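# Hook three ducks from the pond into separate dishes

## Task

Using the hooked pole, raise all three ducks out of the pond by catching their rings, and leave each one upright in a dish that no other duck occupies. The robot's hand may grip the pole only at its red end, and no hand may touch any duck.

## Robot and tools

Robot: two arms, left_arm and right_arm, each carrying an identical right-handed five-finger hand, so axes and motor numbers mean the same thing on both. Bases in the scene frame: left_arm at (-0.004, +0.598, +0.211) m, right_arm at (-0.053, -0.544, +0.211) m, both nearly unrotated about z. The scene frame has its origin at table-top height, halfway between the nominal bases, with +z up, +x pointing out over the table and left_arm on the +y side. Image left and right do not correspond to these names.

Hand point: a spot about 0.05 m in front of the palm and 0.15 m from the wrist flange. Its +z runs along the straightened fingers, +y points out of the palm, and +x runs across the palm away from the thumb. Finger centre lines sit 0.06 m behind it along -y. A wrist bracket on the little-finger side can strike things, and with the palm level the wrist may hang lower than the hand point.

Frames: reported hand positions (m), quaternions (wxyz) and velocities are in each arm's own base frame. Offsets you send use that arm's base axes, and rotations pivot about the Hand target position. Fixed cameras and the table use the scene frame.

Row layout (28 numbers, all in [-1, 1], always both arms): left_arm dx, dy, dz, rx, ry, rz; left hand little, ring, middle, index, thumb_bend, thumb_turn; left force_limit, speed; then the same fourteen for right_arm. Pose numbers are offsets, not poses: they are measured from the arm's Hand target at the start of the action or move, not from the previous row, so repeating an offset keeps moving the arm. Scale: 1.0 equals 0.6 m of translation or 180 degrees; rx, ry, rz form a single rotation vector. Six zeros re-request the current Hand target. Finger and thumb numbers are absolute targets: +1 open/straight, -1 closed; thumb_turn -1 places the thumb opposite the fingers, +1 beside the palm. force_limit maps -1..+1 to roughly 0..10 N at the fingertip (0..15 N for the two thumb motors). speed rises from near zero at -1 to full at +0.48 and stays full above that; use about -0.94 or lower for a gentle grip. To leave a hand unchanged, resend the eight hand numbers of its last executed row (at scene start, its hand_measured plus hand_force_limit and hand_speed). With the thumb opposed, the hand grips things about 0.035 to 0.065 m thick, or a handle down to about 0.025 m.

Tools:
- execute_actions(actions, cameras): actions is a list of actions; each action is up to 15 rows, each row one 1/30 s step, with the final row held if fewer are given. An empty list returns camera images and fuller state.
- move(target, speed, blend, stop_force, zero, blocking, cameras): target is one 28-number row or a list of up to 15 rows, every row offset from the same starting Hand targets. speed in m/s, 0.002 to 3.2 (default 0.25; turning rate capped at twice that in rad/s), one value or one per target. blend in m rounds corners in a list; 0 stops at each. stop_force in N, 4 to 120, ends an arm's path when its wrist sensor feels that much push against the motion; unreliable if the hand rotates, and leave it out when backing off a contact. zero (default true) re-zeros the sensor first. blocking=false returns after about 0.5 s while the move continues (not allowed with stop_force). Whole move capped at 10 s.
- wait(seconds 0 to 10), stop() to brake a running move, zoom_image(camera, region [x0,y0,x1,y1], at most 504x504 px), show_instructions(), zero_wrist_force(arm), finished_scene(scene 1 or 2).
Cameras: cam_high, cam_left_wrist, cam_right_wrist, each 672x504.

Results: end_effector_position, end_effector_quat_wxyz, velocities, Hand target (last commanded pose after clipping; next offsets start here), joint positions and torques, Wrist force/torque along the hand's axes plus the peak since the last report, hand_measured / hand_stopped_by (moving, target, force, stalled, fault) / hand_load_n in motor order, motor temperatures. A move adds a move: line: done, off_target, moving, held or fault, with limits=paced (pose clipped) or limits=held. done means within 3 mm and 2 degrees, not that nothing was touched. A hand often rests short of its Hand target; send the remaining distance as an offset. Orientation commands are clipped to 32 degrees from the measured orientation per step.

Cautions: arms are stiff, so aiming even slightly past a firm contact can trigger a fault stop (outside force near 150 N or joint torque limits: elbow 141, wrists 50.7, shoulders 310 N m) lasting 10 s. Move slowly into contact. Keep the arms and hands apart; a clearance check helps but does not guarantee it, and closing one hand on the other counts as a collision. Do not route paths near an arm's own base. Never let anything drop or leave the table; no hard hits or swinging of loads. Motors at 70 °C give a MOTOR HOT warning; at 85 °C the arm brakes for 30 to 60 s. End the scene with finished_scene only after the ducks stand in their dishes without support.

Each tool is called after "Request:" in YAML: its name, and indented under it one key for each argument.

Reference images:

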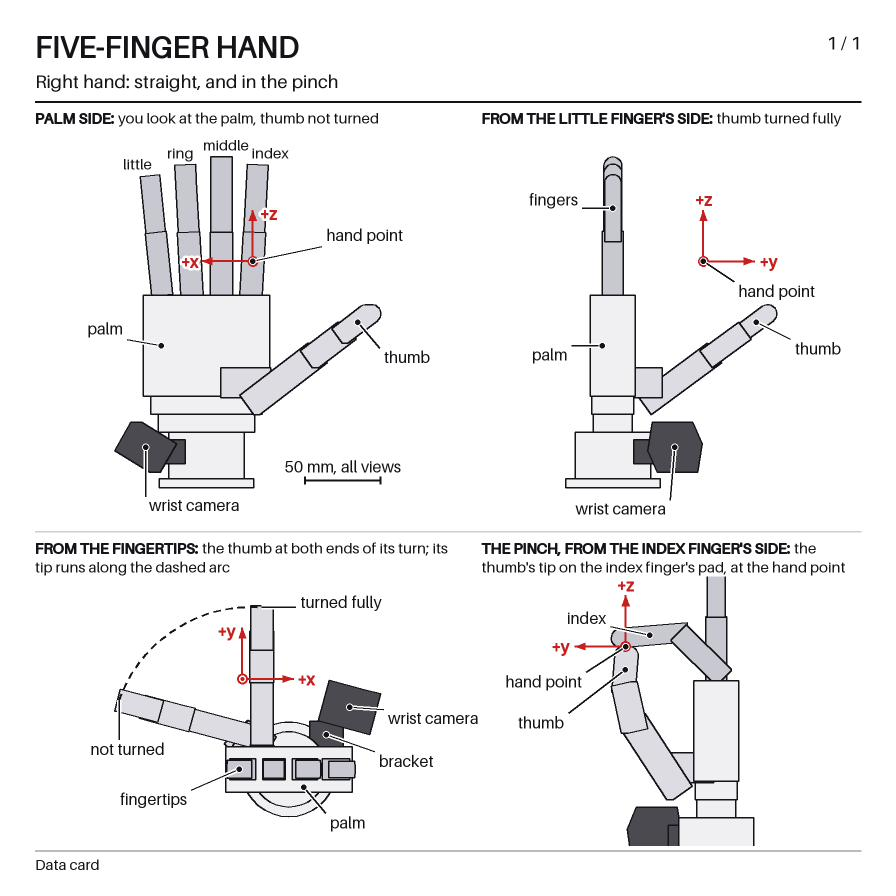

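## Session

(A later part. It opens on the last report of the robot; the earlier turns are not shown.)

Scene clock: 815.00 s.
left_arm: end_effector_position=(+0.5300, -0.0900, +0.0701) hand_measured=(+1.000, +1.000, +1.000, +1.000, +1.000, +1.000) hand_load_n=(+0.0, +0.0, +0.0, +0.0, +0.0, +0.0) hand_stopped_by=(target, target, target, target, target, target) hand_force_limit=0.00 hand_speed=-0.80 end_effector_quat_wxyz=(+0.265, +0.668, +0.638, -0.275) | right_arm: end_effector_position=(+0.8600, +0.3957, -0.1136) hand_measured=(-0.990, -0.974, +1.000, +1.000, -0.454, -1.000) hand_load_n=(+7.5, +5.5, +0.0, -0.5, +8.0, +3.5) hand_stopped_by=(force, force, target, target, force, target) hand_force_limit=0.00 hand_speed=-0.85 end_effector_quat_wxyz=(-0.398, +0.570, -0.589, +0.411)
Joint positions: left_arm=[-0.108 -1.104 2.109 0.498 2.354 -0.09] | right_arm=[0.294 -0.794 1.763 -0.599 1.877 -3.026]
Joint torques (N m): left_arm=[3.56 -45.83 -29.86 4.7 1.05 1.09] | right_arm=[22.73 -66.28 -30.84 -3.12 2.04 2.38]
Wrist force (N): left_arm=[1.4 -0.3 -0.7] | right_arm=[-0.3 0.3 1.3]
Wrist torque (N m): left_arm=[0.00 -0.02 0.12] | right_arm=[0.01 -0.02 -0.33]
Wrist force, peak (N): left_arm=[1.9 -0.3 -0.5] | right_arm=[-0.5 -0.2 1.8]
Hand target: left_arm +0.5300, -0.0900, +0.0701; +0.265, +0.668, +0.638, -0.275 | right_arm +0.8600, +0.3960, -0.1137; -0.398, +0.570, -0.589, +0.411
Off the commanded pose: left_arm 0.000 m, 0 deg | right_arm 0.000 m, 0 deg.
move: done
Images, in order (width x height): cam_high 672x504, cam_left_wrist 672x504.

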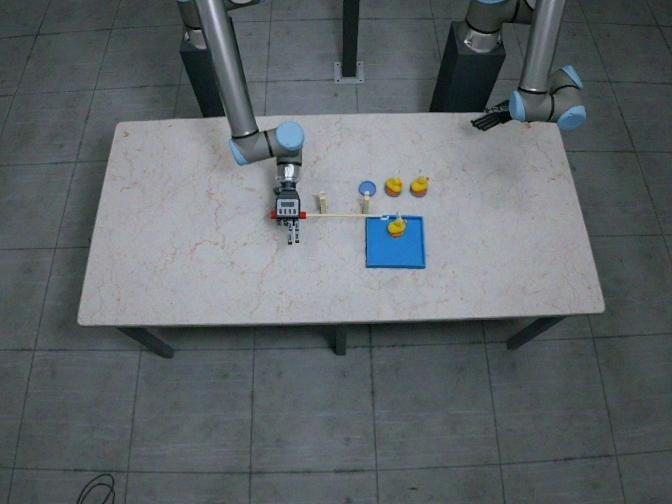

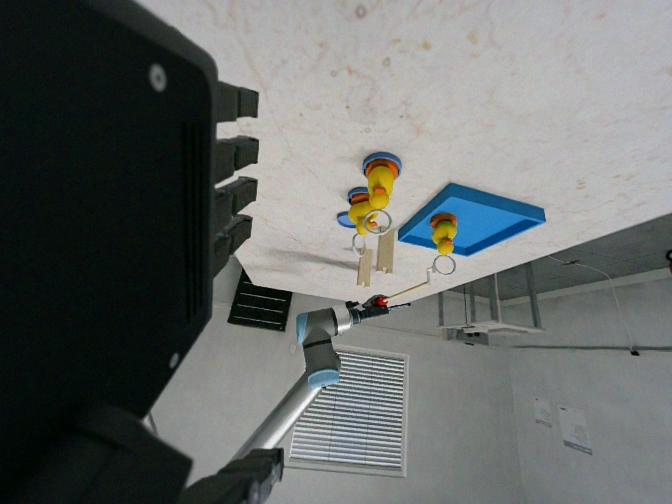

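Request:
move:
  target: [0,0,0,0,0,0,1,1,1,1,1,1,0,-0.8,0,0.0825,0,0,0,0,-1,-0.985,1,1,-0.98,-1,0.0,-0.85]
  speed: 0.03
  cameras: ["cam_high", "cam_left_wrist"]

Request:
zoom_image:
  camera: "cam_left_wrist"
  region: [410, 235, 470, 295]

Request:
zoom_image:
  camera: "cam_high"
  region: [374, 198, 414, 238]

Scene clock: 831.87 s.
left_arm: end_effector_position=(+0.5300, -0.0900, +0.0701) hand_measured=(+1.000, +1.000, +1.000, +1.000, +1.000, +1.000) hand_load_n=(+0.0, +0.0, +0.0, +0.0, +0.0, +0.0) hand_stopped_by=(target, target, target, target, target, target) hand_force_limit=0.00 hand_speed=-0.80 end_effector_quat_wxyz=(+0.265, +0.668, +0.638, -0.275) | right_arm: end_effector_position=(+0.8600, +0.4452, -0.1137) hand_measured=(-0.990, -0.974, +1.000, +1.000, -0.454, -1.000) hand_load_n=(+7.5, +5.5, +0.0, +0.0, +8.0, +3.5) hand_stopped_by=(force, force, target, target, force, target) hand_force_limit=0.00 hand_speed=-0.85 end_effector_quat_wxyz=(-0.398, +0.570, -0.589, +0.411)
Joint positions: left_arm=[-0.108 -1.104 2.109 0.498 2.354 -0.09] | right_arm=[0.359 -0.766 1.7 -0.556 1.937 -3.001]
Joint torques (N m): left_arm=[4.93 -48.68 -29.97 4.7 0.72 1.16] | right_arm=[24.34 -66.05 -33.92 2.84 2.16 2.29]
Wrist force (N): left_arm=[1.3 0.1 -0.7] | right_arm=[-0.2 0.3 0.7]
Wrist torque (N m): left_arm=[0.06 -0.02 0.14] | right_arm=[0.06 -0.01 -0.31]
Wrist force, peak (N): left_arm=[1.9 -0.3 -0.3] | right_arm=[-0.5 0.5 1.4]
Hand target: left_arm +0.5300, -0.0900, +0.0701; +0.265, +0.668, +0.638, -0.275 | right_arm +0.8600, +0.4455, -0.1137; -0.398, +0.570, -0.589, +0.411
Off the commanded pose: left_arm 0.000 m, 0 deg | right_arm 0.000 m, 0 deg.
move: done
Images, in order (width x height): cam_high 672x504, cam_left_wrist 672x504.

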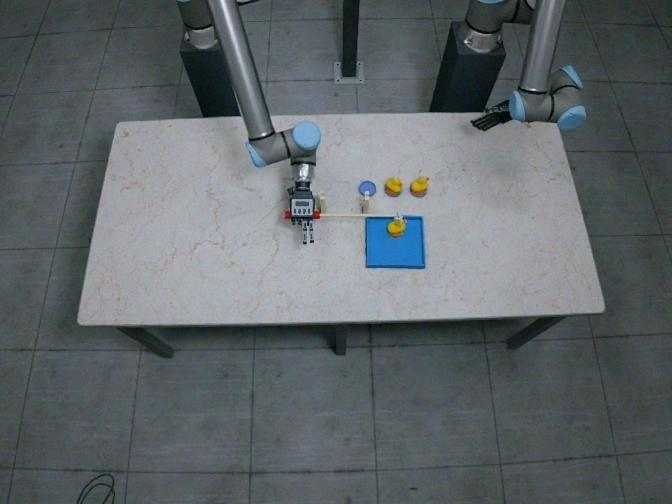

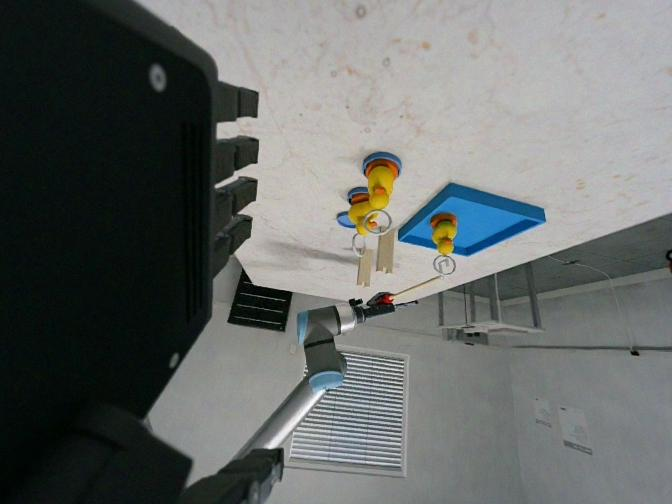

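Scaled by 8.400 from the camera's 672x504 image, which has a finer 960x720 frame.

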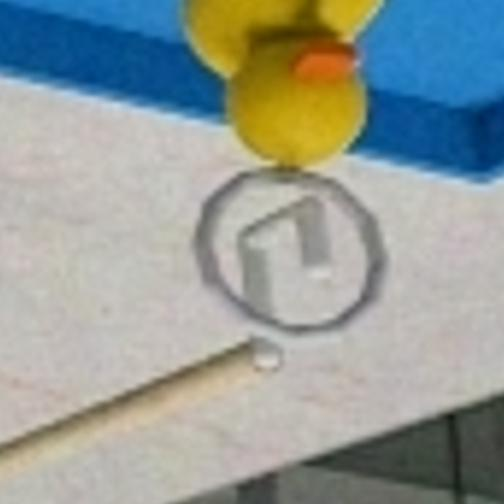

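Scaled by 12.600 from the camera's 672x504 image, which has a finer 960x720 frame.

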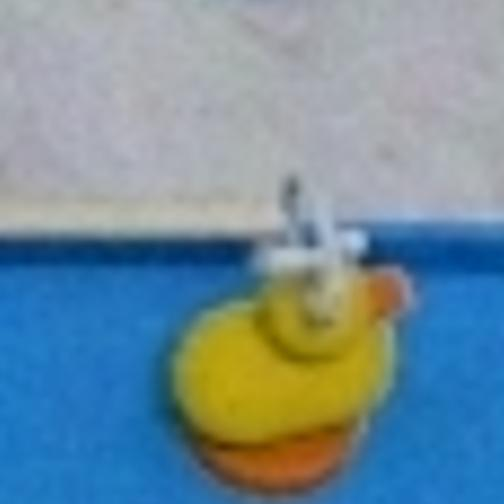

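Request:
move:
  target:
    - [0,0,0,0,0,0,1,1,1,1,1,1,0,-0.8,0,0,0.0583,0,0,0,-1,-0.985,1,1,-0.98,-1,0.0,-0.85]
    - [0,0,0,0,0,0,1,1,1,1,1,1,0,-0.8,0,0,0.325,0,0,0,-1,-0.985,1,1,-0.98,-1,0.0,-0.85]
  speed: [0.025,0.05]
  blend: [0.01,0]
  cameras: ["cam_high", "cam_left_wrist"]

Request:
zoom_image:
  camera: "cam_high"
  region: [350, 180, 430, 246]

Scene clock: 851.47 s.
left_arm: end_effector_position=(+0.5300, -0.0900, +0.0701) hand_measured=(+1.000, +1.000, +1.000, +1.000, +1.000, +1.000) hand_load_n=(+0.0, +0.0, +0.0, +0.0, +0.0, +0.0) hand_stopped_by=(target, target, target, target, target, target) hand_force_limit=0.00 hand_speed=-0.80 end_effector_quat_wxyz=(+0.265, +0.668, +0.638, -0.275) | right_arm: end_effector_position=(+0.8600, +0.4455, +0.0809) hand_measured=(-0.990, -0.974, +1.000, +1.000, -0.454, -1.000) hand_load_n=(+7.0, +6.0, +0.0, +0.0, +8.5, +3.0) hand_stopped_by=(force, force, target, target, force, target) hand_force_limit=0.00 hand_speed=-0.85 end_effector_quat_wxyz=(-0.398, +0.570, -0.589, +0.411)
Joint positions: left_arm=[-0.108 -1.104 2.109 0.498 2.354 -0.09] | right_arm=[0.359 -0.996 1.665 -0.291 1.937 -3.001]
Joint torques (N m): left_arm=[5.6 -49.5 -30.27 4.53 0.49 1.17] | right_arm=[14.29 -81.49 -41.95 3.3 0.86 -0.4]
Wrist force (N): left_arm=[1.5 -0.3 -0.5] | right_arm=[-0.5 1.0 0.5]
Wrist torque (N m): left_arm=[0.00 -0.02 0.13] | right_arm=[0.07 0.10 -0.47]
Wrist force, peak (N): left_arm=[1.9 -0.2 -0.7] | right_arm=[-0.5 1.7 0.9]
Hand target: left_arm +0.5300, -0.0900, +0.0701; +0.265, +0.668, +0.638, -0.275 | right_arm +0.8600, +0.4455, +0.0813; -0.398, +0.570, -0.589, +0.411
Off the commanded pose: left_arm 0.000 m, 0 deg | right_arm 0.000 m, 0 deg.
move: done
Images, in order (width x height): cam_high 672x504, cam_left_wrist 672x504.

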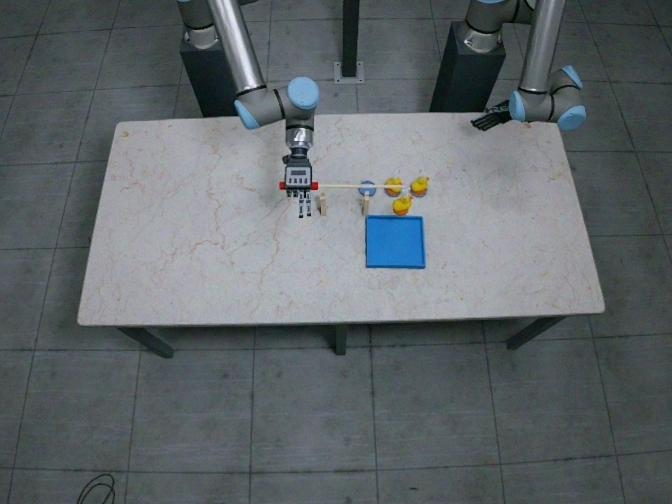

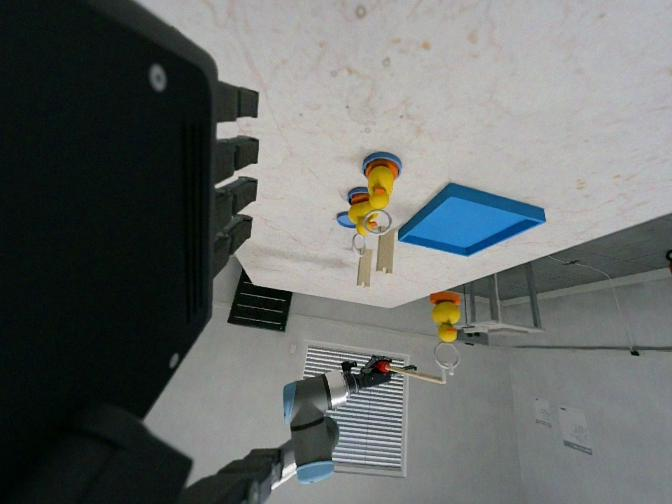

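Scaled by 6.300 from the camera's 672x504 image, which has a finer 960x720 frame.

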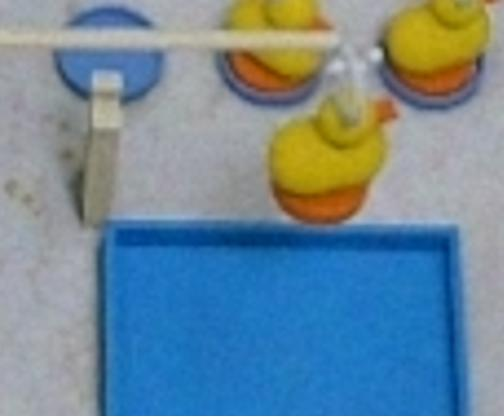

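Request:
move:
  target: [0,0,0,0,0,0,1,1,1,1,1,1,0,-0.8,-0.4883,-0.1542,0,0,0,-0.111,-1,-0.985,1,1,-0.98,-1,0.0,-0.85]
  speed: 0.06

Request:
move:
  target: [0,0,0,0,0,0,1,1,1,1,1,1,0,-0.8,0,0,-0.2622,0,0,0,-1,-0.985,1,1,-0.98,-1,0.0,-0.85]
  speed: 0.05

Request:
wait:
  seconds: 5
  cameras: ["cam_high", "cam_left_wrist"]

Request:
zoom_image:
  camera: "cam_high"
  region: [352, 168, 382, 198]

Request:
wait:
  seconds: 0.3
  cameras: ["cam_high"]

Request:
zoom_image:
  camera: "cam_high"
  region: [352, 168, 382, 198]

Scene clock: 864.13 s.
left_arm: end_effector_position=(+0.5300, -0.0900, +0.0701) hand_measured=(+1.000, +1.000, +1.000, +1.000, +1.000, +1.000) hand_load_n=(+0.0, +0.0, +0.0, +0.0, +0.0, +0.0) hand_stopped_by=(target, target, target, target, target, target) hand_force_limit=0.00 hand_speed=-0.80 end_effector_quat_wxyz=(+0.265, +0.668, +0.638, -0.275) | right_arm: end_effector_position=(+0.5672, +0.3530, +0.0813) hand_measured=(-0.990, -0.974, +1.000, +1.000, -0.454, -1.000) hand_load_n=(+7.0, +5.5, +0.0, +0.0, +8.5, +3.0) hand_stopped_by=(force, force, target, target, force, target) hand_force_limit=0.00 hand_speed=-0.85 end_effector_quat_wxyz=(+0.321, -0.460, +0.679, -0.474)
Joint positions: left_arm=[-0.108 -1.104 2.109 0.498 2.354 -0.09] | right_arm=[0.543 -1.253 2.107 -0.307 2.418 -2.714]
Joint torques (N m): left_arm=[5.2 -50.94 -30.32 4.33 0.55 1.23] | right_arm=[15.79 -64.17 -17.99 5.13 2.84 2.08]
Wrist force (N): left_arm=[1.6 0.2 -0.5] | right_arm=[-0.6 1.2 1.3]
Wrist torque (N m): left_arm=[0.07 -0.04 0.15] | right_arm=[0.02 0.13 -0.53]
Wrist force, peak (N): left_arm=[2.1 0.0 -0.6] | right_arm=[-1.0 1.4 1.6]
Hand target: left_arm +0.5300, -0.0900, +0.0701; +0.265, +0.668, +0.638, -0.275 | right_arm +0.5670, +0.3530, +0.0813; +0.321, -0.460, +0.679, -0.474
Off the commanded pose: left_arm 0.000 m, 0 deg | right_arm 0.000 m, 0 deg.
move: done

Scene clock: 867.77 s.
left_arm: end_effector_position=(+0.5300, -0.0900, +0.0701) hand_measured=(+1.000, +1.000, +1.000, +1.000, +1.000, +1.000) hand_load_n=(+0.0, +0.0, +0.0, +0.0, +0.0, +0.0) hand_stopped_by=(target, target, target, target, target, target) hand_force_limit=0.00 hand_speed=-0.80 end_effector_quat_wxyz=(+0.265, +0.668, +0.638, -0.275) | right_arm: end_effector_position=(+0.5669, +0.3529, -0.0759) hand_measured=(-0.990, -0.974, +1.000, +1.000, -0.454, -1.000) hand_load_n=(+7.0, +5.5, +0.0, +0.0, +8.5, +3.5) hand_stopped_by=(force, force, target, target, force, target) hand_force_limit=0.00 hand_speed=-0.85 end_effector_quat_wxyz=(+0.321, -0.460, +0.679, -0.474) end_effector_velocity=(+0.000, -0.001, -0.003) end_effector_angular_velocity=(-0.003, +0.002, +0.000)
Joint positions: left_arm=[-0.108 -1.104 2.109 0.498 2.354 -0.09] | right_arm=[0.543 -0.999 2.145 -0.599 2.418 -2.714]
Joint velocities: left_arm=[within noise] | right_arm=[0 0.006 0 -0.004 0 -0.002]
Joint torques (N m): left_arm=[4.31 -49.73 -29.97 4.68 0.36 0.89] | right_arm=[15.93 -48.2 -22.88 -1.22 2.66 -2.37]
Wrist force (N): left_arm=[1.5 0.1 -0.7] | right_arm=[-0.6 1.0 1.7]
Wrist torque (N m): left_arm=[0.05 -0.04 0.14] | right_arm=[0.01 0.11 -0.56]
Wrist force, peak (N): left_arm=[1.8 -0.1 -0.6] | right_arm=[-0.7 1.2 1.9]
Hand target: left_arm +0.5300, -0.0900, +0.0701; +0.265, +0.668, +0.638, -0.275 | right_arm +0.5670, +0.3530, -0.0761; +0.321, -0.460, +0.679, -0.474
Off the commanded pose: left_arm 0.000 m, 0 deg | right_arm 0.000 m, 0 deg.
move: done

Scene clock: 872.77 s.
left_arm: end_effector_position=(+0.5300, -0.0900, +0.0701) hand_measured=(+1.000, +1.000, +1.000, +1.000, +1.000, +1.000) hand_load_n=(+0.0, +0.0, +0.0, +0.0, +0.0, +0.0) hand_stopped_by=(target, target, target, target, target, target) hand_force_limit=0.00 hand_speed=-0.80 end_effector_quat_wxyz=(+0.265, +0.668, +0.638, -0.275) | right_arm: end_effector_position=(+0.5670, +0.3530, -0.0761) hand_measured=(-0.990, -0.974, +1.000, +1.000, -0.454, -1.000) hand_load_n=(+7.0, +5.5, +0.0, +0.0, +8.5, +3.5) hand_stopped_by=(force, force, target, target, force, target) hand_force_limit=0.00 hand_speed=-0.85 end_effector_quat_wxyz=(+0.321, -0.460, +0.679, -0.474)
Joint positions: left_arm=[-0.108 -1.104 2.109 0.498 2.354 -0.09] | right_arm=[0.543 -0.998 2.145 -0.6 2.418 -2.714]
Joint torques (N m): left_arm=[3.84 -51.54 -29.01 4.73 0.4 0.64] | right_arm=[0.6 -46.73 -23.69 -1.82 0.71 -2.04]
Wrist force (N): left_arm=[1.6 -0.1 -0.6] | right_arm=[-0.3 1.1 1.2]
Wrist torque (N m): left_arm=[0.02 -0.04 0.14] | right_arm=[0.05 0.09 -0.54]
Wrist force, peak (N): left_arm=[1.9 0.1 -0.7] | right_arm=[-0.7 1.5 1.6]
Hand target: left_arm +0.5300, -0.0900, +0.0701; +0.265, +0.668, +0.638, -0.275 | right_arm +0.5670, +0.3530, -0.0761; +0.321, -0.460, +0.679, -0.474
Off the commanded pose: left_arm 0.000 m, 0 deg | right_arm 0.000 m, 0 deg.
wait: 5.00 s; at rest by 0.17 s
Images, in order (width x height): cam_high 672x504, cam_left_wrist 672x504.

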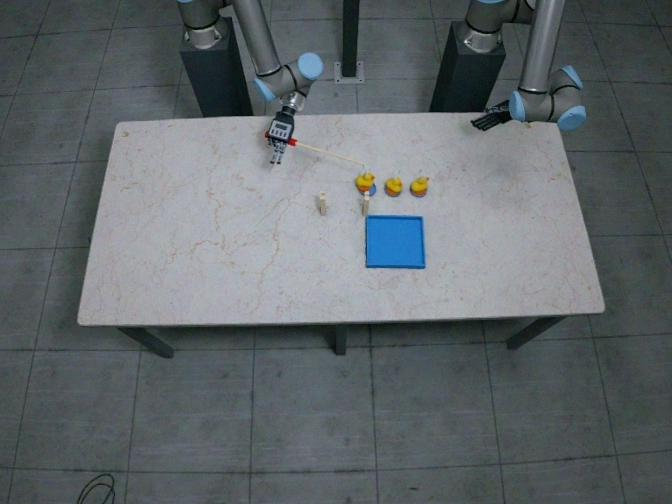

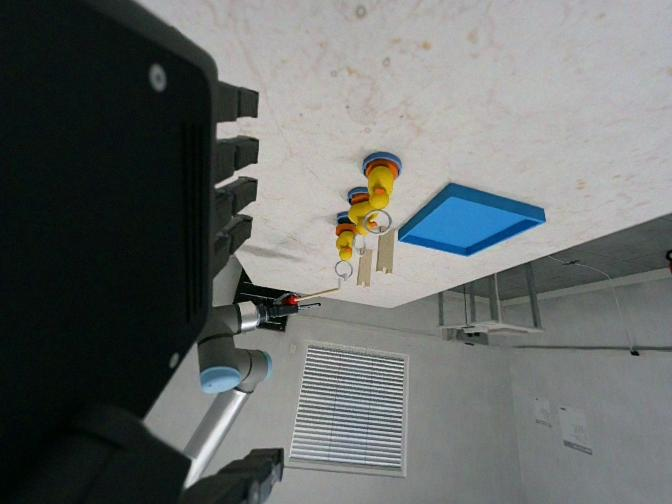

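Scaled by 16.800 from the camera's 672x504 image, which has a finer 960x720 frame.

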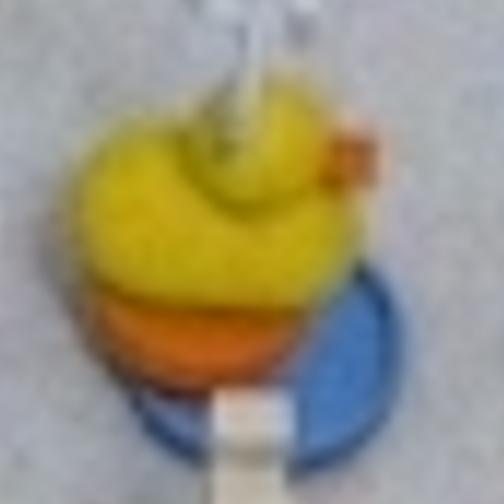

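Scene clock: 873.07 s.
left_arm: end_effector_position=(+0.5300, -0.0900, +0.0701) hand_measured=(+1.000, +1.000, +1.000, +1.000, +1.000, +1.000) hand_load_n=(+0.0, +0.0, +0.0, +0.0, +0.0, +0.0) hand_stopped_by=(target, target, target, target, target, target) hand_force_limit=0.00 hand_speed=-0.80 end_effector_quat_wxyz=(+0.265, +0.668, +0.638, -0.275) | right_arm: end_effector_position=(+0.5670, +0.3530, -0.0761) hand_measured=(-0.990, -0.974, +1.000, +1.000, -0.454, -1.000) hand_load_n=(+7.0, +5.5, +0.0, +0.0, +8.5, +3.0) hand_stopped_by=(force, force, target, target, force, target) hand_force_limit=0.00 hand_speed=-0.85 end_effector_quat_wxyz=(+0.321, -0.460, +0.679, -0.474)
Joint positions: left_arm=[-0.108 -1.104 2.109 0.498 2.354 -0.09] | right_arm=[0.543 -0.998 2.145 -0.6 2.418 -2.714]
Joint torques (N m): left_arm=[5.88 -51 -30.67 4.63 0.47 0.77] | right_arm=[-0.91 -47.54 -24.12 -1.43 0.52 -2.05]
Wrist force (N): left_arm=[1.7 -0.4 -0.8] | right_arm=[-0.6 1.0 1.3]
Wrist torque (N m): left_arm=[-0.01 -0.06 0.14] | right_arm=[0.02 0.12 -0.55]
Wrist force, peak (N): left_arm=[2.0 -0.2 -0.5] | right_arm=[-0.4 1.3 1.6]
Hand target: left_arm +0.5300, -0.0900, +0.0701; +0.265, +0.668, +0.638, -0.275 | right_arm +0.5670, +0.3530, -0.0761; +0.321, -0.460, +0.679, -0.474
Off the commanded pose: left_arm 0.000 m, 0 deg | right_arm 0.000 m, 0 deg.
wait: 0.30 s; at rest by 0.17 s
Images, in order (width x height): cam_high 672x504.

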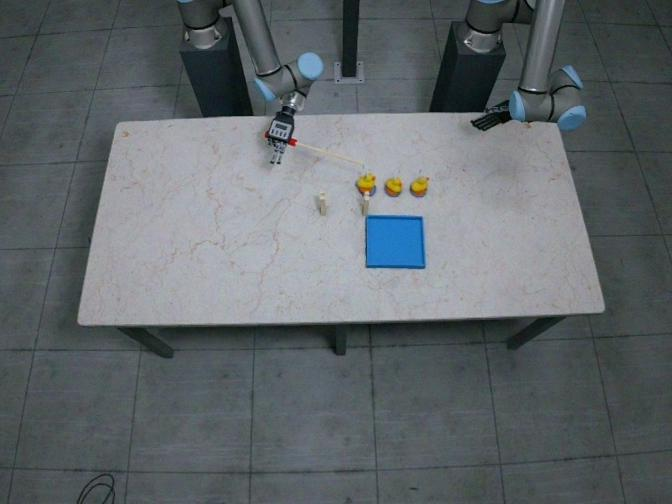

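Scaled by 16.800 from the camera's 672x504 image, which has a finer 960x720 frame.

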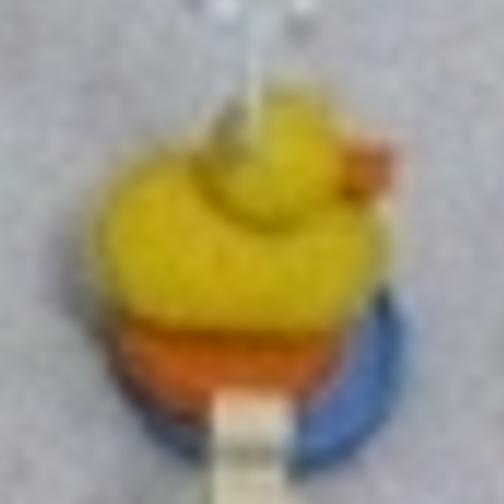

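Request:
move:
  target: [0,0,0,0,0,0,1,1,1,1,1,1,0,-0.8,-0.0033,0.0183,0,0,0,0,-1,-0.985,1,1,-0.98,-1,0.0,-0.85]
  speed: 0.01

Request:
wait:
  seconds: 4
  cameras: ["cam_high", "cam_left_wrist"]

Request:
zoom_image:
  camera: "cam_high"
  region: [352, 168, 382, 198]

Scene clock: 893.23 s.
left_arm: end_effector_position=(+0.5300, -0.0900, +0.0701) hand_measured=(+1.000, +1.000, +1.000, +1.000, +1.000, +1.000) hand_load_n=(+0.0, +0.0, +0.0, +0.0, +0.0, +0.0) hand_stopped_by=(target, target, target, target, target, target) hand_force_limit=0.00 hand_speed=-0.80 end_effector_quat_wxyz=(+0.265, +0.668, +0.638, -0.275) | right_arm: end_effector_position=(+0.5651, +0.3637, -0.0761) hand_measured=(-0.990, -0.974, +1.000, +1.000, -0.454, -1.000) hand_load_n=(+7.0, +5.5, +0.0, +0.0, +8.5, +3.0) hand_stopped_by=(force, force, target, target, force, target) hand_force_limit=0.00 hand_speed=-0.85 end_effector_quat_wxyz=(+0.321, -0.460, +0.679, -0.474)
Joint positions: left_arm=[-0.108 -1.104 2.109 0.498 2.354 -0.09] | right_arm=[0.563 -0.99 2.128 -0.579 2.435 -2.698]
Joint torques (N m): left_arm=[4.49 -49.81 -29.24 4.67 0.11 0.17] | right_arm=[21.53 -46.6 -22.57 4.34 2.73 2.61]
Wrist force (N): left_arm=[1.8 0.2 -0.3] | right_arm=[-0.4 1.2 1.4]
Wrist torque (N m): left_arm=[0.06 -0.07 0.16] | right_arm=[0.04 0.08 -0.56]
Wrist force, peak (N): left_arm=[1.9 -0.2 -0.6] | right_arm=[-0.5 1.8 1.6]
Hand target: left_arm +0.5300, -0.0900, +0.0701; +0.265, +0.668, +0.638, -0.275 | right_arm +0.5650, +0.3640, -0.0761; +0.321, -0.460, +0.679, -0.474
Off the commanded pose: left_arm 0.000 m, 0 deg | right_arm 0.000 m, 0 deg.
move: done

Scene clock: 897.23 s.
left_arm: end_effector_position=(+0.5300, -0.0900, +0.0701) hand_measured=(+1.000, +1.000, +1.000, +1.000, +1.000, +1.000) hand_load_n=(+0.0, +0.0, +0.0, +0.0, +0.0, +0.0) hand_stopped_by=(target, target, target, target, target, target) hand_force_limit=0.00 hand_speed=-0.80 end_effector_quat_wxyz=(+0.265, +0.668, +0.638, -0.275) | right_arm: end_effector_position=(+0.5650, +0.3640, -0.0761) hand_measured=(-0.990, -0.974, +1.000, +1.000, -0.454, -1.000) hand_load_n=(+7.0, +5.5, +0.0, -0.5, +8.5, +3.0) hand_stopped_by=(force, force, target, target, force, target) hand_force_limit=0.00 hand_speed=-0.85 end_effector_quat_wxyz=(+0.321, -0.460, +0.679, -0.474)
Joint positions: left_arm=[-0.108 -1.104 2.109 0.498 2.354 -0.09] | right_arm=[0.564 -0.99 2.128 -0.579 2.435 -2.697]
Joint torques (N m): left_arm=[3.76 -49.82 -30.2 4.8 -0.03 0.33] | right_arm=[18.48 -48.11 -23.9 4.6 2.57 2.49]
Wrist force (N): left_arm=[1.5 -0.1 -0.8] | right_arm=[-0.6 1.2 1.3]
Wrist torque (N m): left_arm=[0.04 -0.02 0.13] | right_arm=[0.05 0.13 -0.57]
Wrist force, peak (N): left_arm=[1.7 -0.3 -0.8] | right_arm=[-1.1 1.6 1.5]
Hand target: left_arm +0.5300, -0.0900, +0.0701; +0.265, +0.668, +0.638, -0.275 | right_arm +0.5650, +0.3640, -0.0761; +0.321, -0.460, +0.679, -0.474
Off the commanded pose: left_arm 0.000 m, 0 deg | right_arm 0.000 m, 0 deg.
wait: 4.00 s; at rest by 0.17 s
Images, in order (width x height): cam_high 672x504, cam_left_wrist 672x504.

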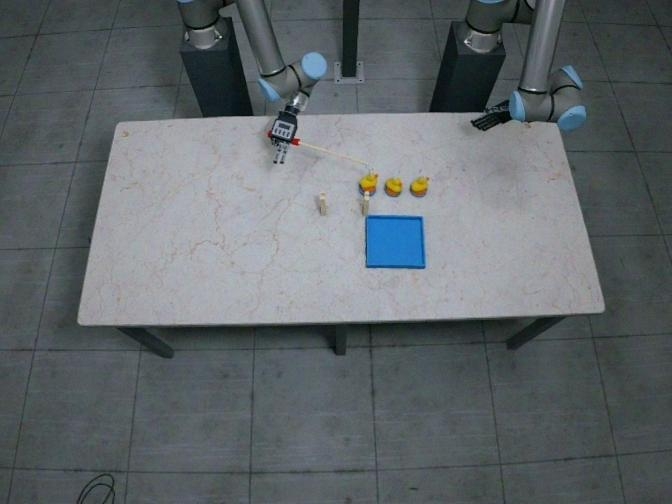

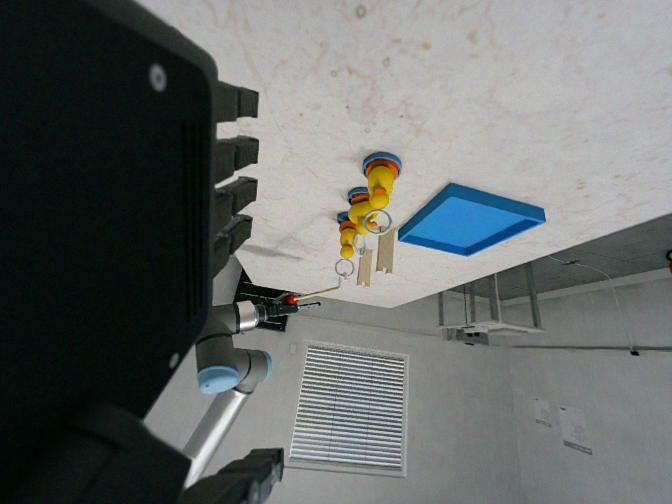

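Scaled by 16.800 from the camera's 672x504 image, which has a finer 960x720 frame.

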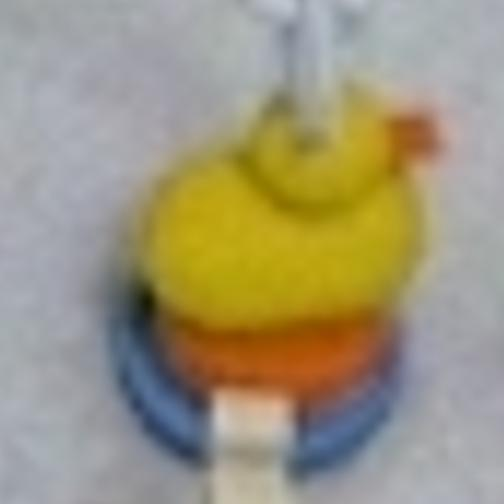

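Request:
wait:
  seconds: 0.6
  cameras: ["cam_high"]

Request:
zoom_image:
  camera: "cam_high"
  region: [352, 168, 382, 198]

Request:
wait:
  seconds: 0.6
  cameras: ["cam_high"]

Request:
zoom_image:
  camera: "cam_high"
  region: [352, 168, 382, 198]

Scene clock: 905.13 s.
left_arm: end_effector_position=(+0.5300, -0.0900, +0.0701) hand_measured=(+1.000, +1.000, +1.000, +1.000, +1.000, +1.000) hand_load_n=(+0.0, +0.0, +0.0, +0.0, -0.5, +0.0) hand_stopped_by=(target, target, target, target, target, target) hand_force_limit=0.00 hand_speed=-0.80 end_effector_quat_wxyz=(+0.265, +0.668, +0.638, -0.275) | right_arm: end_effector_position=(+0.5650, +0.3640, -0.0761) hand_measured=(-0.990, -0.974, +1.000, +1.000, -0.454, -1.000) hand_load_n=(+7.0, +5.5, +0.0, +0.0, +8.5, +3.0) hand_stopped_by=(force, force, target, target, force, target) hand_force_limit=0.00 hand_speed=-0.85 end_effector_quat_wxyz=(+0.321, -0.460, +0.679, -0.474)
Joint positions: left_arm=[-0.108 -1.104 2.109 0.498 2.354 -0.09] | right_arm=[0.564 -0.99 2.128 -0.579 2.435 -2.697]
Joint torques (N m): left_arm=[2.8 -50.53 -30.27 4.32 -0.15 0.53] | right_arm=[19.04 -48.62 -22.77 4.37 2.52 2.19]
Wrist force (N): left_arm=[1.6 -0.1 -0.7] | right_arm=[-0.7 1.2 1.2]
Wrist torque (N m): left_arm=[0.04 -0.04 0.15] | right_arm=[0.07 0.14 -0.57]
Wrist force, peak (N): left_arm=[1.9 0.0 -0.8] | right_arm=[-0.9 1.5 1.5]
Hand target: left_arm +0.5300, -0.0900, +0.0701; +0.265, +0.668, +0.638, -0.275 | right_arm +0.5650, +0.3640, -0.0761; +0.321, -0.460, +0.679, -0.474
Off the commanded pose: left_arm 0.000 m, 0 deg | right_arm 0.000 m, 0 deg.
wait: 0.60 s; at rest from the start
Images, in order (width x height): cam_high 672x504.

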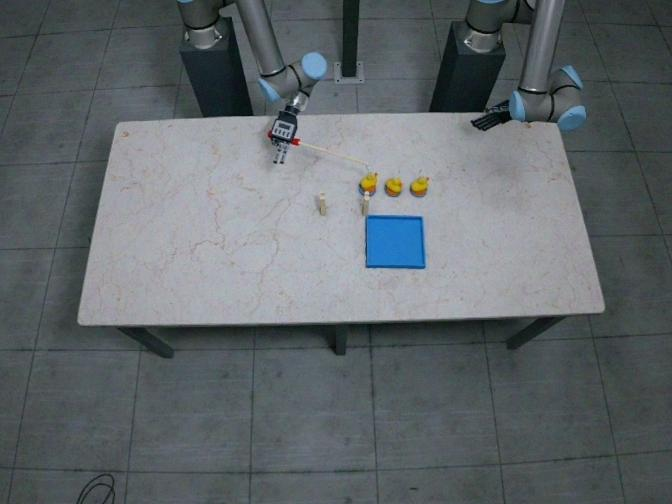

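Scaled by 16.800 from the camera's 672x504 image, which has a finer 960x720 frame.

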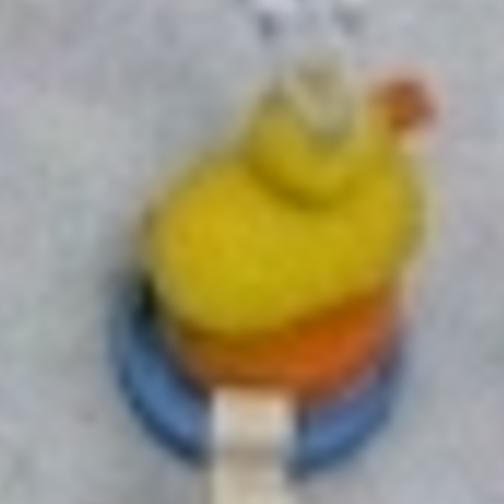

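Scene clock: 905.73 s.
left_arm: end_effector_position=(+0.5300, -0.0900, +0.0701) hand_measured=(+1.000, +1.000, +1.000, +1.000, +1.000, +1.000) hand_load_n=(+0.0, +0.0, +0.5, +0.0, +0.0, +0.0) hand_stopped_by=(target, target, target, target, target, target) hand_force_limit=0.00 hand_speed=-0.80 end_effector_quat_wxyz=(+0.265, +0.668, +0.638, -0.275) | right_arm: end_effector_position=(+0.5650, +0.3640, -0.0761) hand_measured=(-0.990, -0.974, +1.000, +1.000, -0.454, -1.000) hand_load_n=(+7.0, +5.5, +0.0, +0.0, +8.5, +3.0) hand_stopped_by=(force, force, target, target, force, target) hand_force_limit=0.00 hand_speed=-0.85 end_effector_quat_wxyz=(+0.321, -0.460, +0.679, -0.474)
Joint positions: left_arm=[-0.108 -1.104 2.109 0.498 2.354 -0.09] | right_arm=[0.564 -0.99 2.128 -0.579 2.435 -2.697]
Joint torques (N m): left_arm=[3.41 -50.34 -30.39 4.35 -0.45 0.5] | right_arm=[18.13 -47.25 -22.51 4.61 2.55 2.57]
Wrist force (N): left_arm=[1.3 -0.2 -0.6] | right_arm=[-0.6 1.4 1.4]
Wrist torque (N m): left_arm=[0.01 0.02 0.11] | right_arm=[0.06 0.12 -0.57]
Wrist force, peak (N): left_arm=[1.7 0.2 -0.7] | right_arm=[-0.8 1.1 1.6]
Hand target: left_arm +0.5300, -0.0900, +0.0701; +0.265, +0.668, +0.638, -0.275 | right_arm +0.5650, +0.3640, -0.0761; +0.321, -0.460, +0.679, -0.474
Off the commanded pose: left_arm 0.000 m, 0 deg | right_arm 0.000 m, 0 deg.
wait: 0.60 s; at rest by 0.17 s
Images, in order (width x height): cam_high 672x504.

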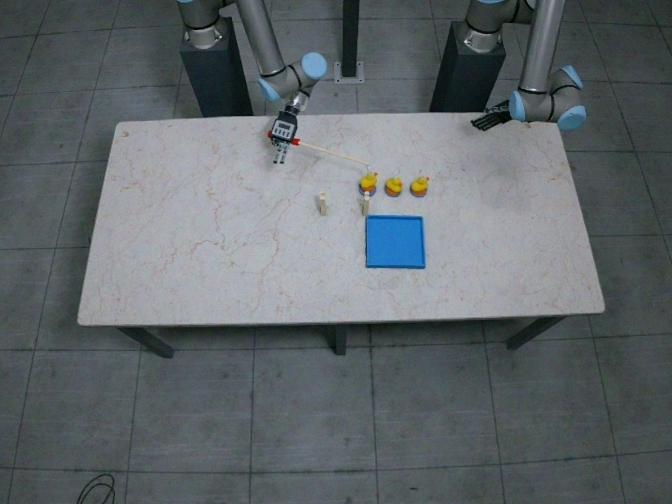

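Scaled by 16.800 from the camera's 672x504 image, which has a finer 960x720 frame.

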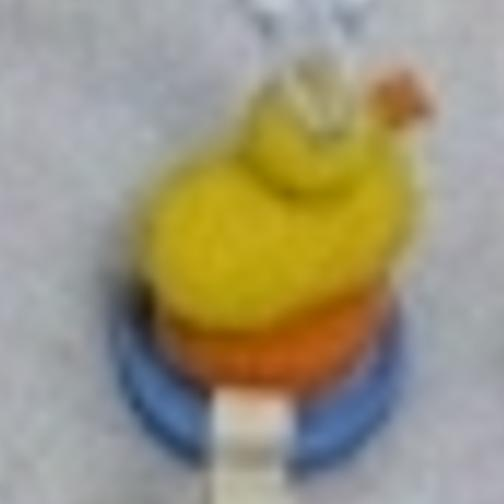

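Request:
move:
  target: [0,0,0,0,0,0,1,1,1,1,1,1,0,-0.8,0,-0.003,-0.0132,0,0,0,-1,-0.985,1,1,-0.98,-1,0.0,-0.85]
  speed: 0.01

Request:
wait:
  seconds: 2
  cameras: ["cam_high", "cam_left_wrist"]

Request:
zoom_image:
  camera: "cam_high"
  region: [352, 168, 382, 198]

Request:
wait:
  seconds: 0.4
  cameras: ["cam_high", "cam_left_wrist"]

Request:
zoom_image:
  camera: "cam_high"
  region: [352, 168, 382, 198]

Request:
zoom_image:
  camera: "cam_left_wrist"
  region: [315, 190, 385, 290]

Scene clock: 915.53 s.
left_arm: end_effector_position=(+0.5300, -0.0900, +0.0701) hand_measured=(+1.000, +1.000, +1.000, +1.000, +1.000, +1.000) hand_load_n=(+0.0, +0.0, +0.0, +0.0, +0.0, +0.0) hand_stopped_by=(target, target, target, target, target, target) hand_force_limit=0.00 hand_speed=-0.80 end_effector_quat_wxyz=(+0.265, +0.668, +0.638, -0.275) | right_arm: end_effector_position=(+0.5650, +0.3622, -0.0838) hand_measured=(-0.990, -0.974, +1.000, +1.000, -0.454, -1.000) hand_load_n=(+7.0, +5.5, +0.0, +0.0, +8.5, +3.5) hand_stopped_by=(force, force, target, target, force, target) hand_force_limit=0.00 hand_speed=-0.85 end_effector_quat_wxyz=(+0.321, -0.460, +0.679, -0.474)
Joint positions: left_arm=[-0.108 -1.104 2.109 0.498 2.354 -0.09] | right_arm=[0.561 -0.978 2.131 -0.595 2.433 -2.7]
Joint torques (N m): left_arm=[4.77 -52.13 -29.47 4.57 -0.08 0.11] | right_arm=[-14.61 -48.72 -5.51 -2.19 -1.24 -2.07]
Wrist force (N): left_arm=[1.4 0.1 -0.3] | right_arm=[-0.5 0.9 1.2]
Wrist torque (N m): left_arm=[0.04 -0.02 0.14] | right_arm=[0.01 0.10 -0.32]
Wrist force, peak (N): left_arm=[1.9 -0.3 -0.8] | right_arm=[-0.7 1.5 1.5]
Hand target: left_arm +0.5300, -0.0900, +0.0701; +0.265, +0.668, +0.638, -0.275 | right_arm +0.5650, +0.3622, -0.0840; +0.321, -0.460, +0.679, -0.474
Off the commanded pose: left_arm 0.000 m, 0 deg | right_arm 0.000 m, 0 deg.
move: done

Scene clock: 917.53 s.
left_arm: end_effector_position=(+0.5300, -0.0900, +0.0701) hand_measured=(+1.000, +1.000, +1.000, +1.000, +1.000, +1.000) hand_load_n=(+0.0, +0.0, +0.0, +0.0, +0.0, +0.0) hand_stopped_by=(target, target, target, target, target, target) hand_force_limit=0.00 hand_speed=-0.80 end_effector_quat_wxyz=(+0.265, +0.668, +0.638, -0.275) | right_arm: end_effector_position=(+0.5650, +0.3622, -0.0840) hand_measured=(-0.990, -0.974, +1.000, +1.000, -0.454, -1.000) hand_load_n=(+7.0, +6.0, -0.5, +0.0, +8.5, +3.0) hand_stopped_by=(force, force, target, target, force, target) hand_force_limit=0.00 hand_speed=-0.85 end_effector_quat_wxyz=(+0.321, -0.460, +0.679, -0.474)
Joint positions: left_arm=[-0.108 -1.104 2.109 0.498 2.354 -0.09] | right_arm=[0.561 -0.978 2.131 -0.596 2.433 -2.7]
Joint torques (N m): left_arm=[3.75 -52.04 -30.58 4.6 -0.16 0.4] | right_arm=[-16.88 -48.1 -5.09 -1.91 -1.17 -2.24]
Wrist force (N): left_arm=[1.6 0.1 -0.7] | right_arm=[-0.8 1.2 1.3]
Wrist torque (N m): left_arm=[0.06 -0.04 0.15] | right_arm=[0.05 0.15 -0.33]
Wrist force, peak (N): left_arm=[1.9 -0.4 -0.5] | right_arm=[-0.9 1.5 1.5]
Hand target: left_arm +0.5300, -0.0900, +0.0701; +0.265, +0.668, +0.638, -0.275 | right_arm +0.5650, +0.3622, -0.0840; +0.321, -0.460, +0.679, -0.474
Off the commanded pose: left_arm 0.000 m, 0 deg | right_arm 0.000 m, 0 deg.
wait: 2.00 s; at rest by 0.17 s
Images, in order (width x height): cam_high 672x504, cam_left_wrist 672x504.

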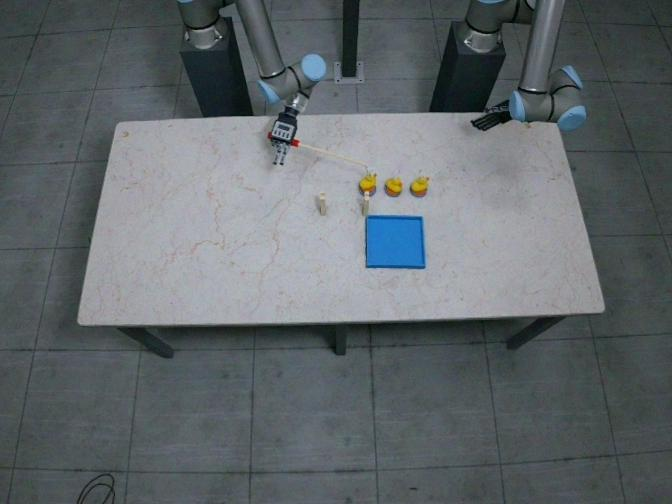

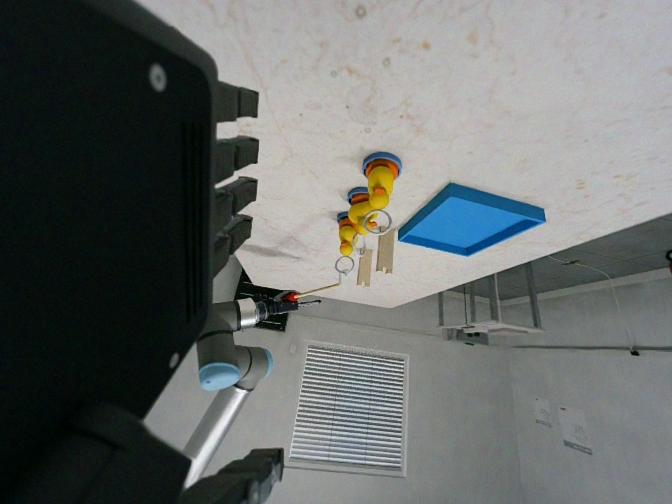

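Scaled by 16.800 from the camera's 672x504 image, which has a finer 960x720 frame.

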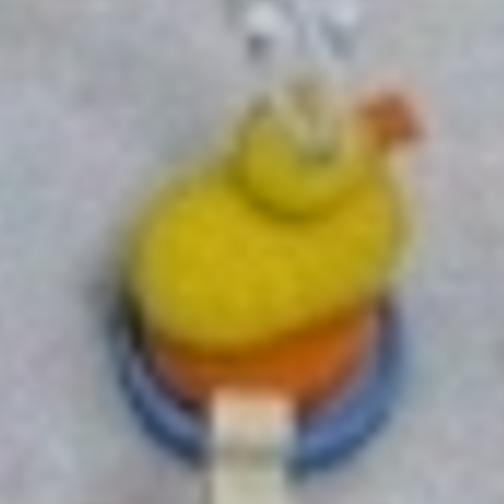

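Scene clock: 917.93 s.
left_arm: end_effector_position=(+0.5300, -0.0900, +0.0701) hand_measured=(+1.000, +1.000, +1.000, +1.000, +1.000, +1.000) hand_load_n=(+0.0, +0.0, +0.0, +0.0, +0.0, +0.0) hand_stopped_by=(target, target, target, target, target, target) hand_force_limit=0.00 hand_speed=-0.80 end_effector_quat_wxyz=(+0.265, +0.668, +0.638, -0.275) | right_arm: end_effector_position=(+0.5650, +0.3622, -0.0840) hand_measured=(-0.990, -0.974, +1.000, +1.000, -0.454, -1.000) hand_load_n=(+7.0, +5.5, +0.0, +0.0, +8.5, +3.5) hand_stopped_by=(force, force, target, target, force, target) hand_force_limit=0.00 hand_speed=-0.85 end_effector_quat_wxyz=(+0.321, -0.460, +0.679, -0.474)
Joint positions: left_arm=[-0.108 -1.104 2.109 0.498 2.354 -0.09] | right_arm=[0.561 -0.978 2.131 -0.596 2.433 -2.7]
Joint torques (N m): left_arm=[3.6 -49.42 -30.78 4.87 -0.15 0.55] | right_arm=[-17.5 -47.05 -5.29 -1.98 -1.29 -2.01]
Wrist force (N): left_arm=[1.9 -0.2 -0.4] | right_arm=[-0.7 1.1 1.3]
Wrist torque (N m): left_arm=[0.01 -0.08 0.15] | right_arm=[0.02 0.14 -0.33]
Wrist force, peak (N): left_arm=[1.9 -0.2 -0.4] | right_arm=[-0.6 1.3 1.6]
Hand target: left_arm +0.5300, -0.0900, +0.0701; +0.265, +0.668, +0.638, -0.275 | right_arm +0.5650, +0.3622, -0.0840; +0.321, -0.460, +0.679, -0.474
Off the commanded pose: left_arm 0.000 m, 0 deg | right_arm 0.000 m, 0 deg.
wait: 0.40 s; at rest by 0.17 s
Images, in order (width x height): cam_high 672x504, cam_left_wrist 672x504.

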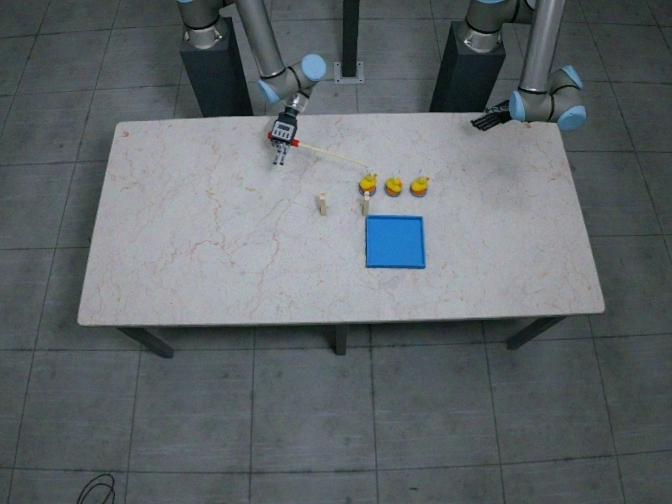

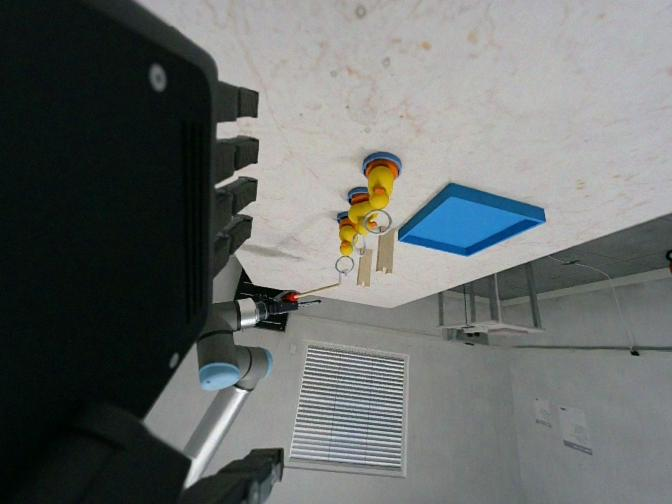

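Scaled by 16.800 from the camera's 672x504 image, which has a finer 960x720 frame.

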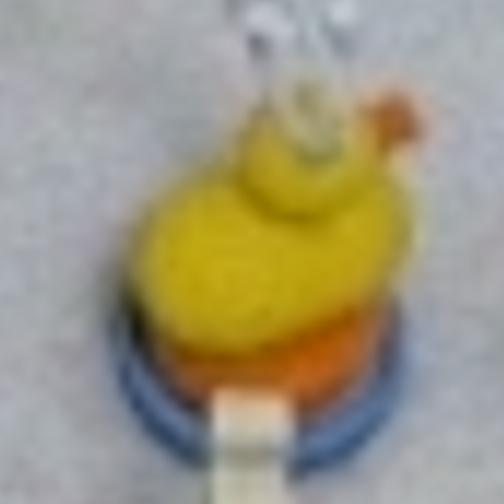

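Scaled by 5.040 from the camera's 672x504 image, which has a finer 960x720 frame.

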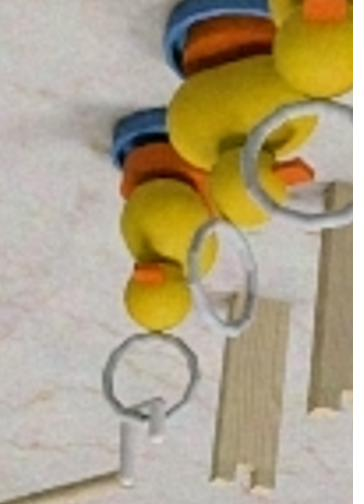

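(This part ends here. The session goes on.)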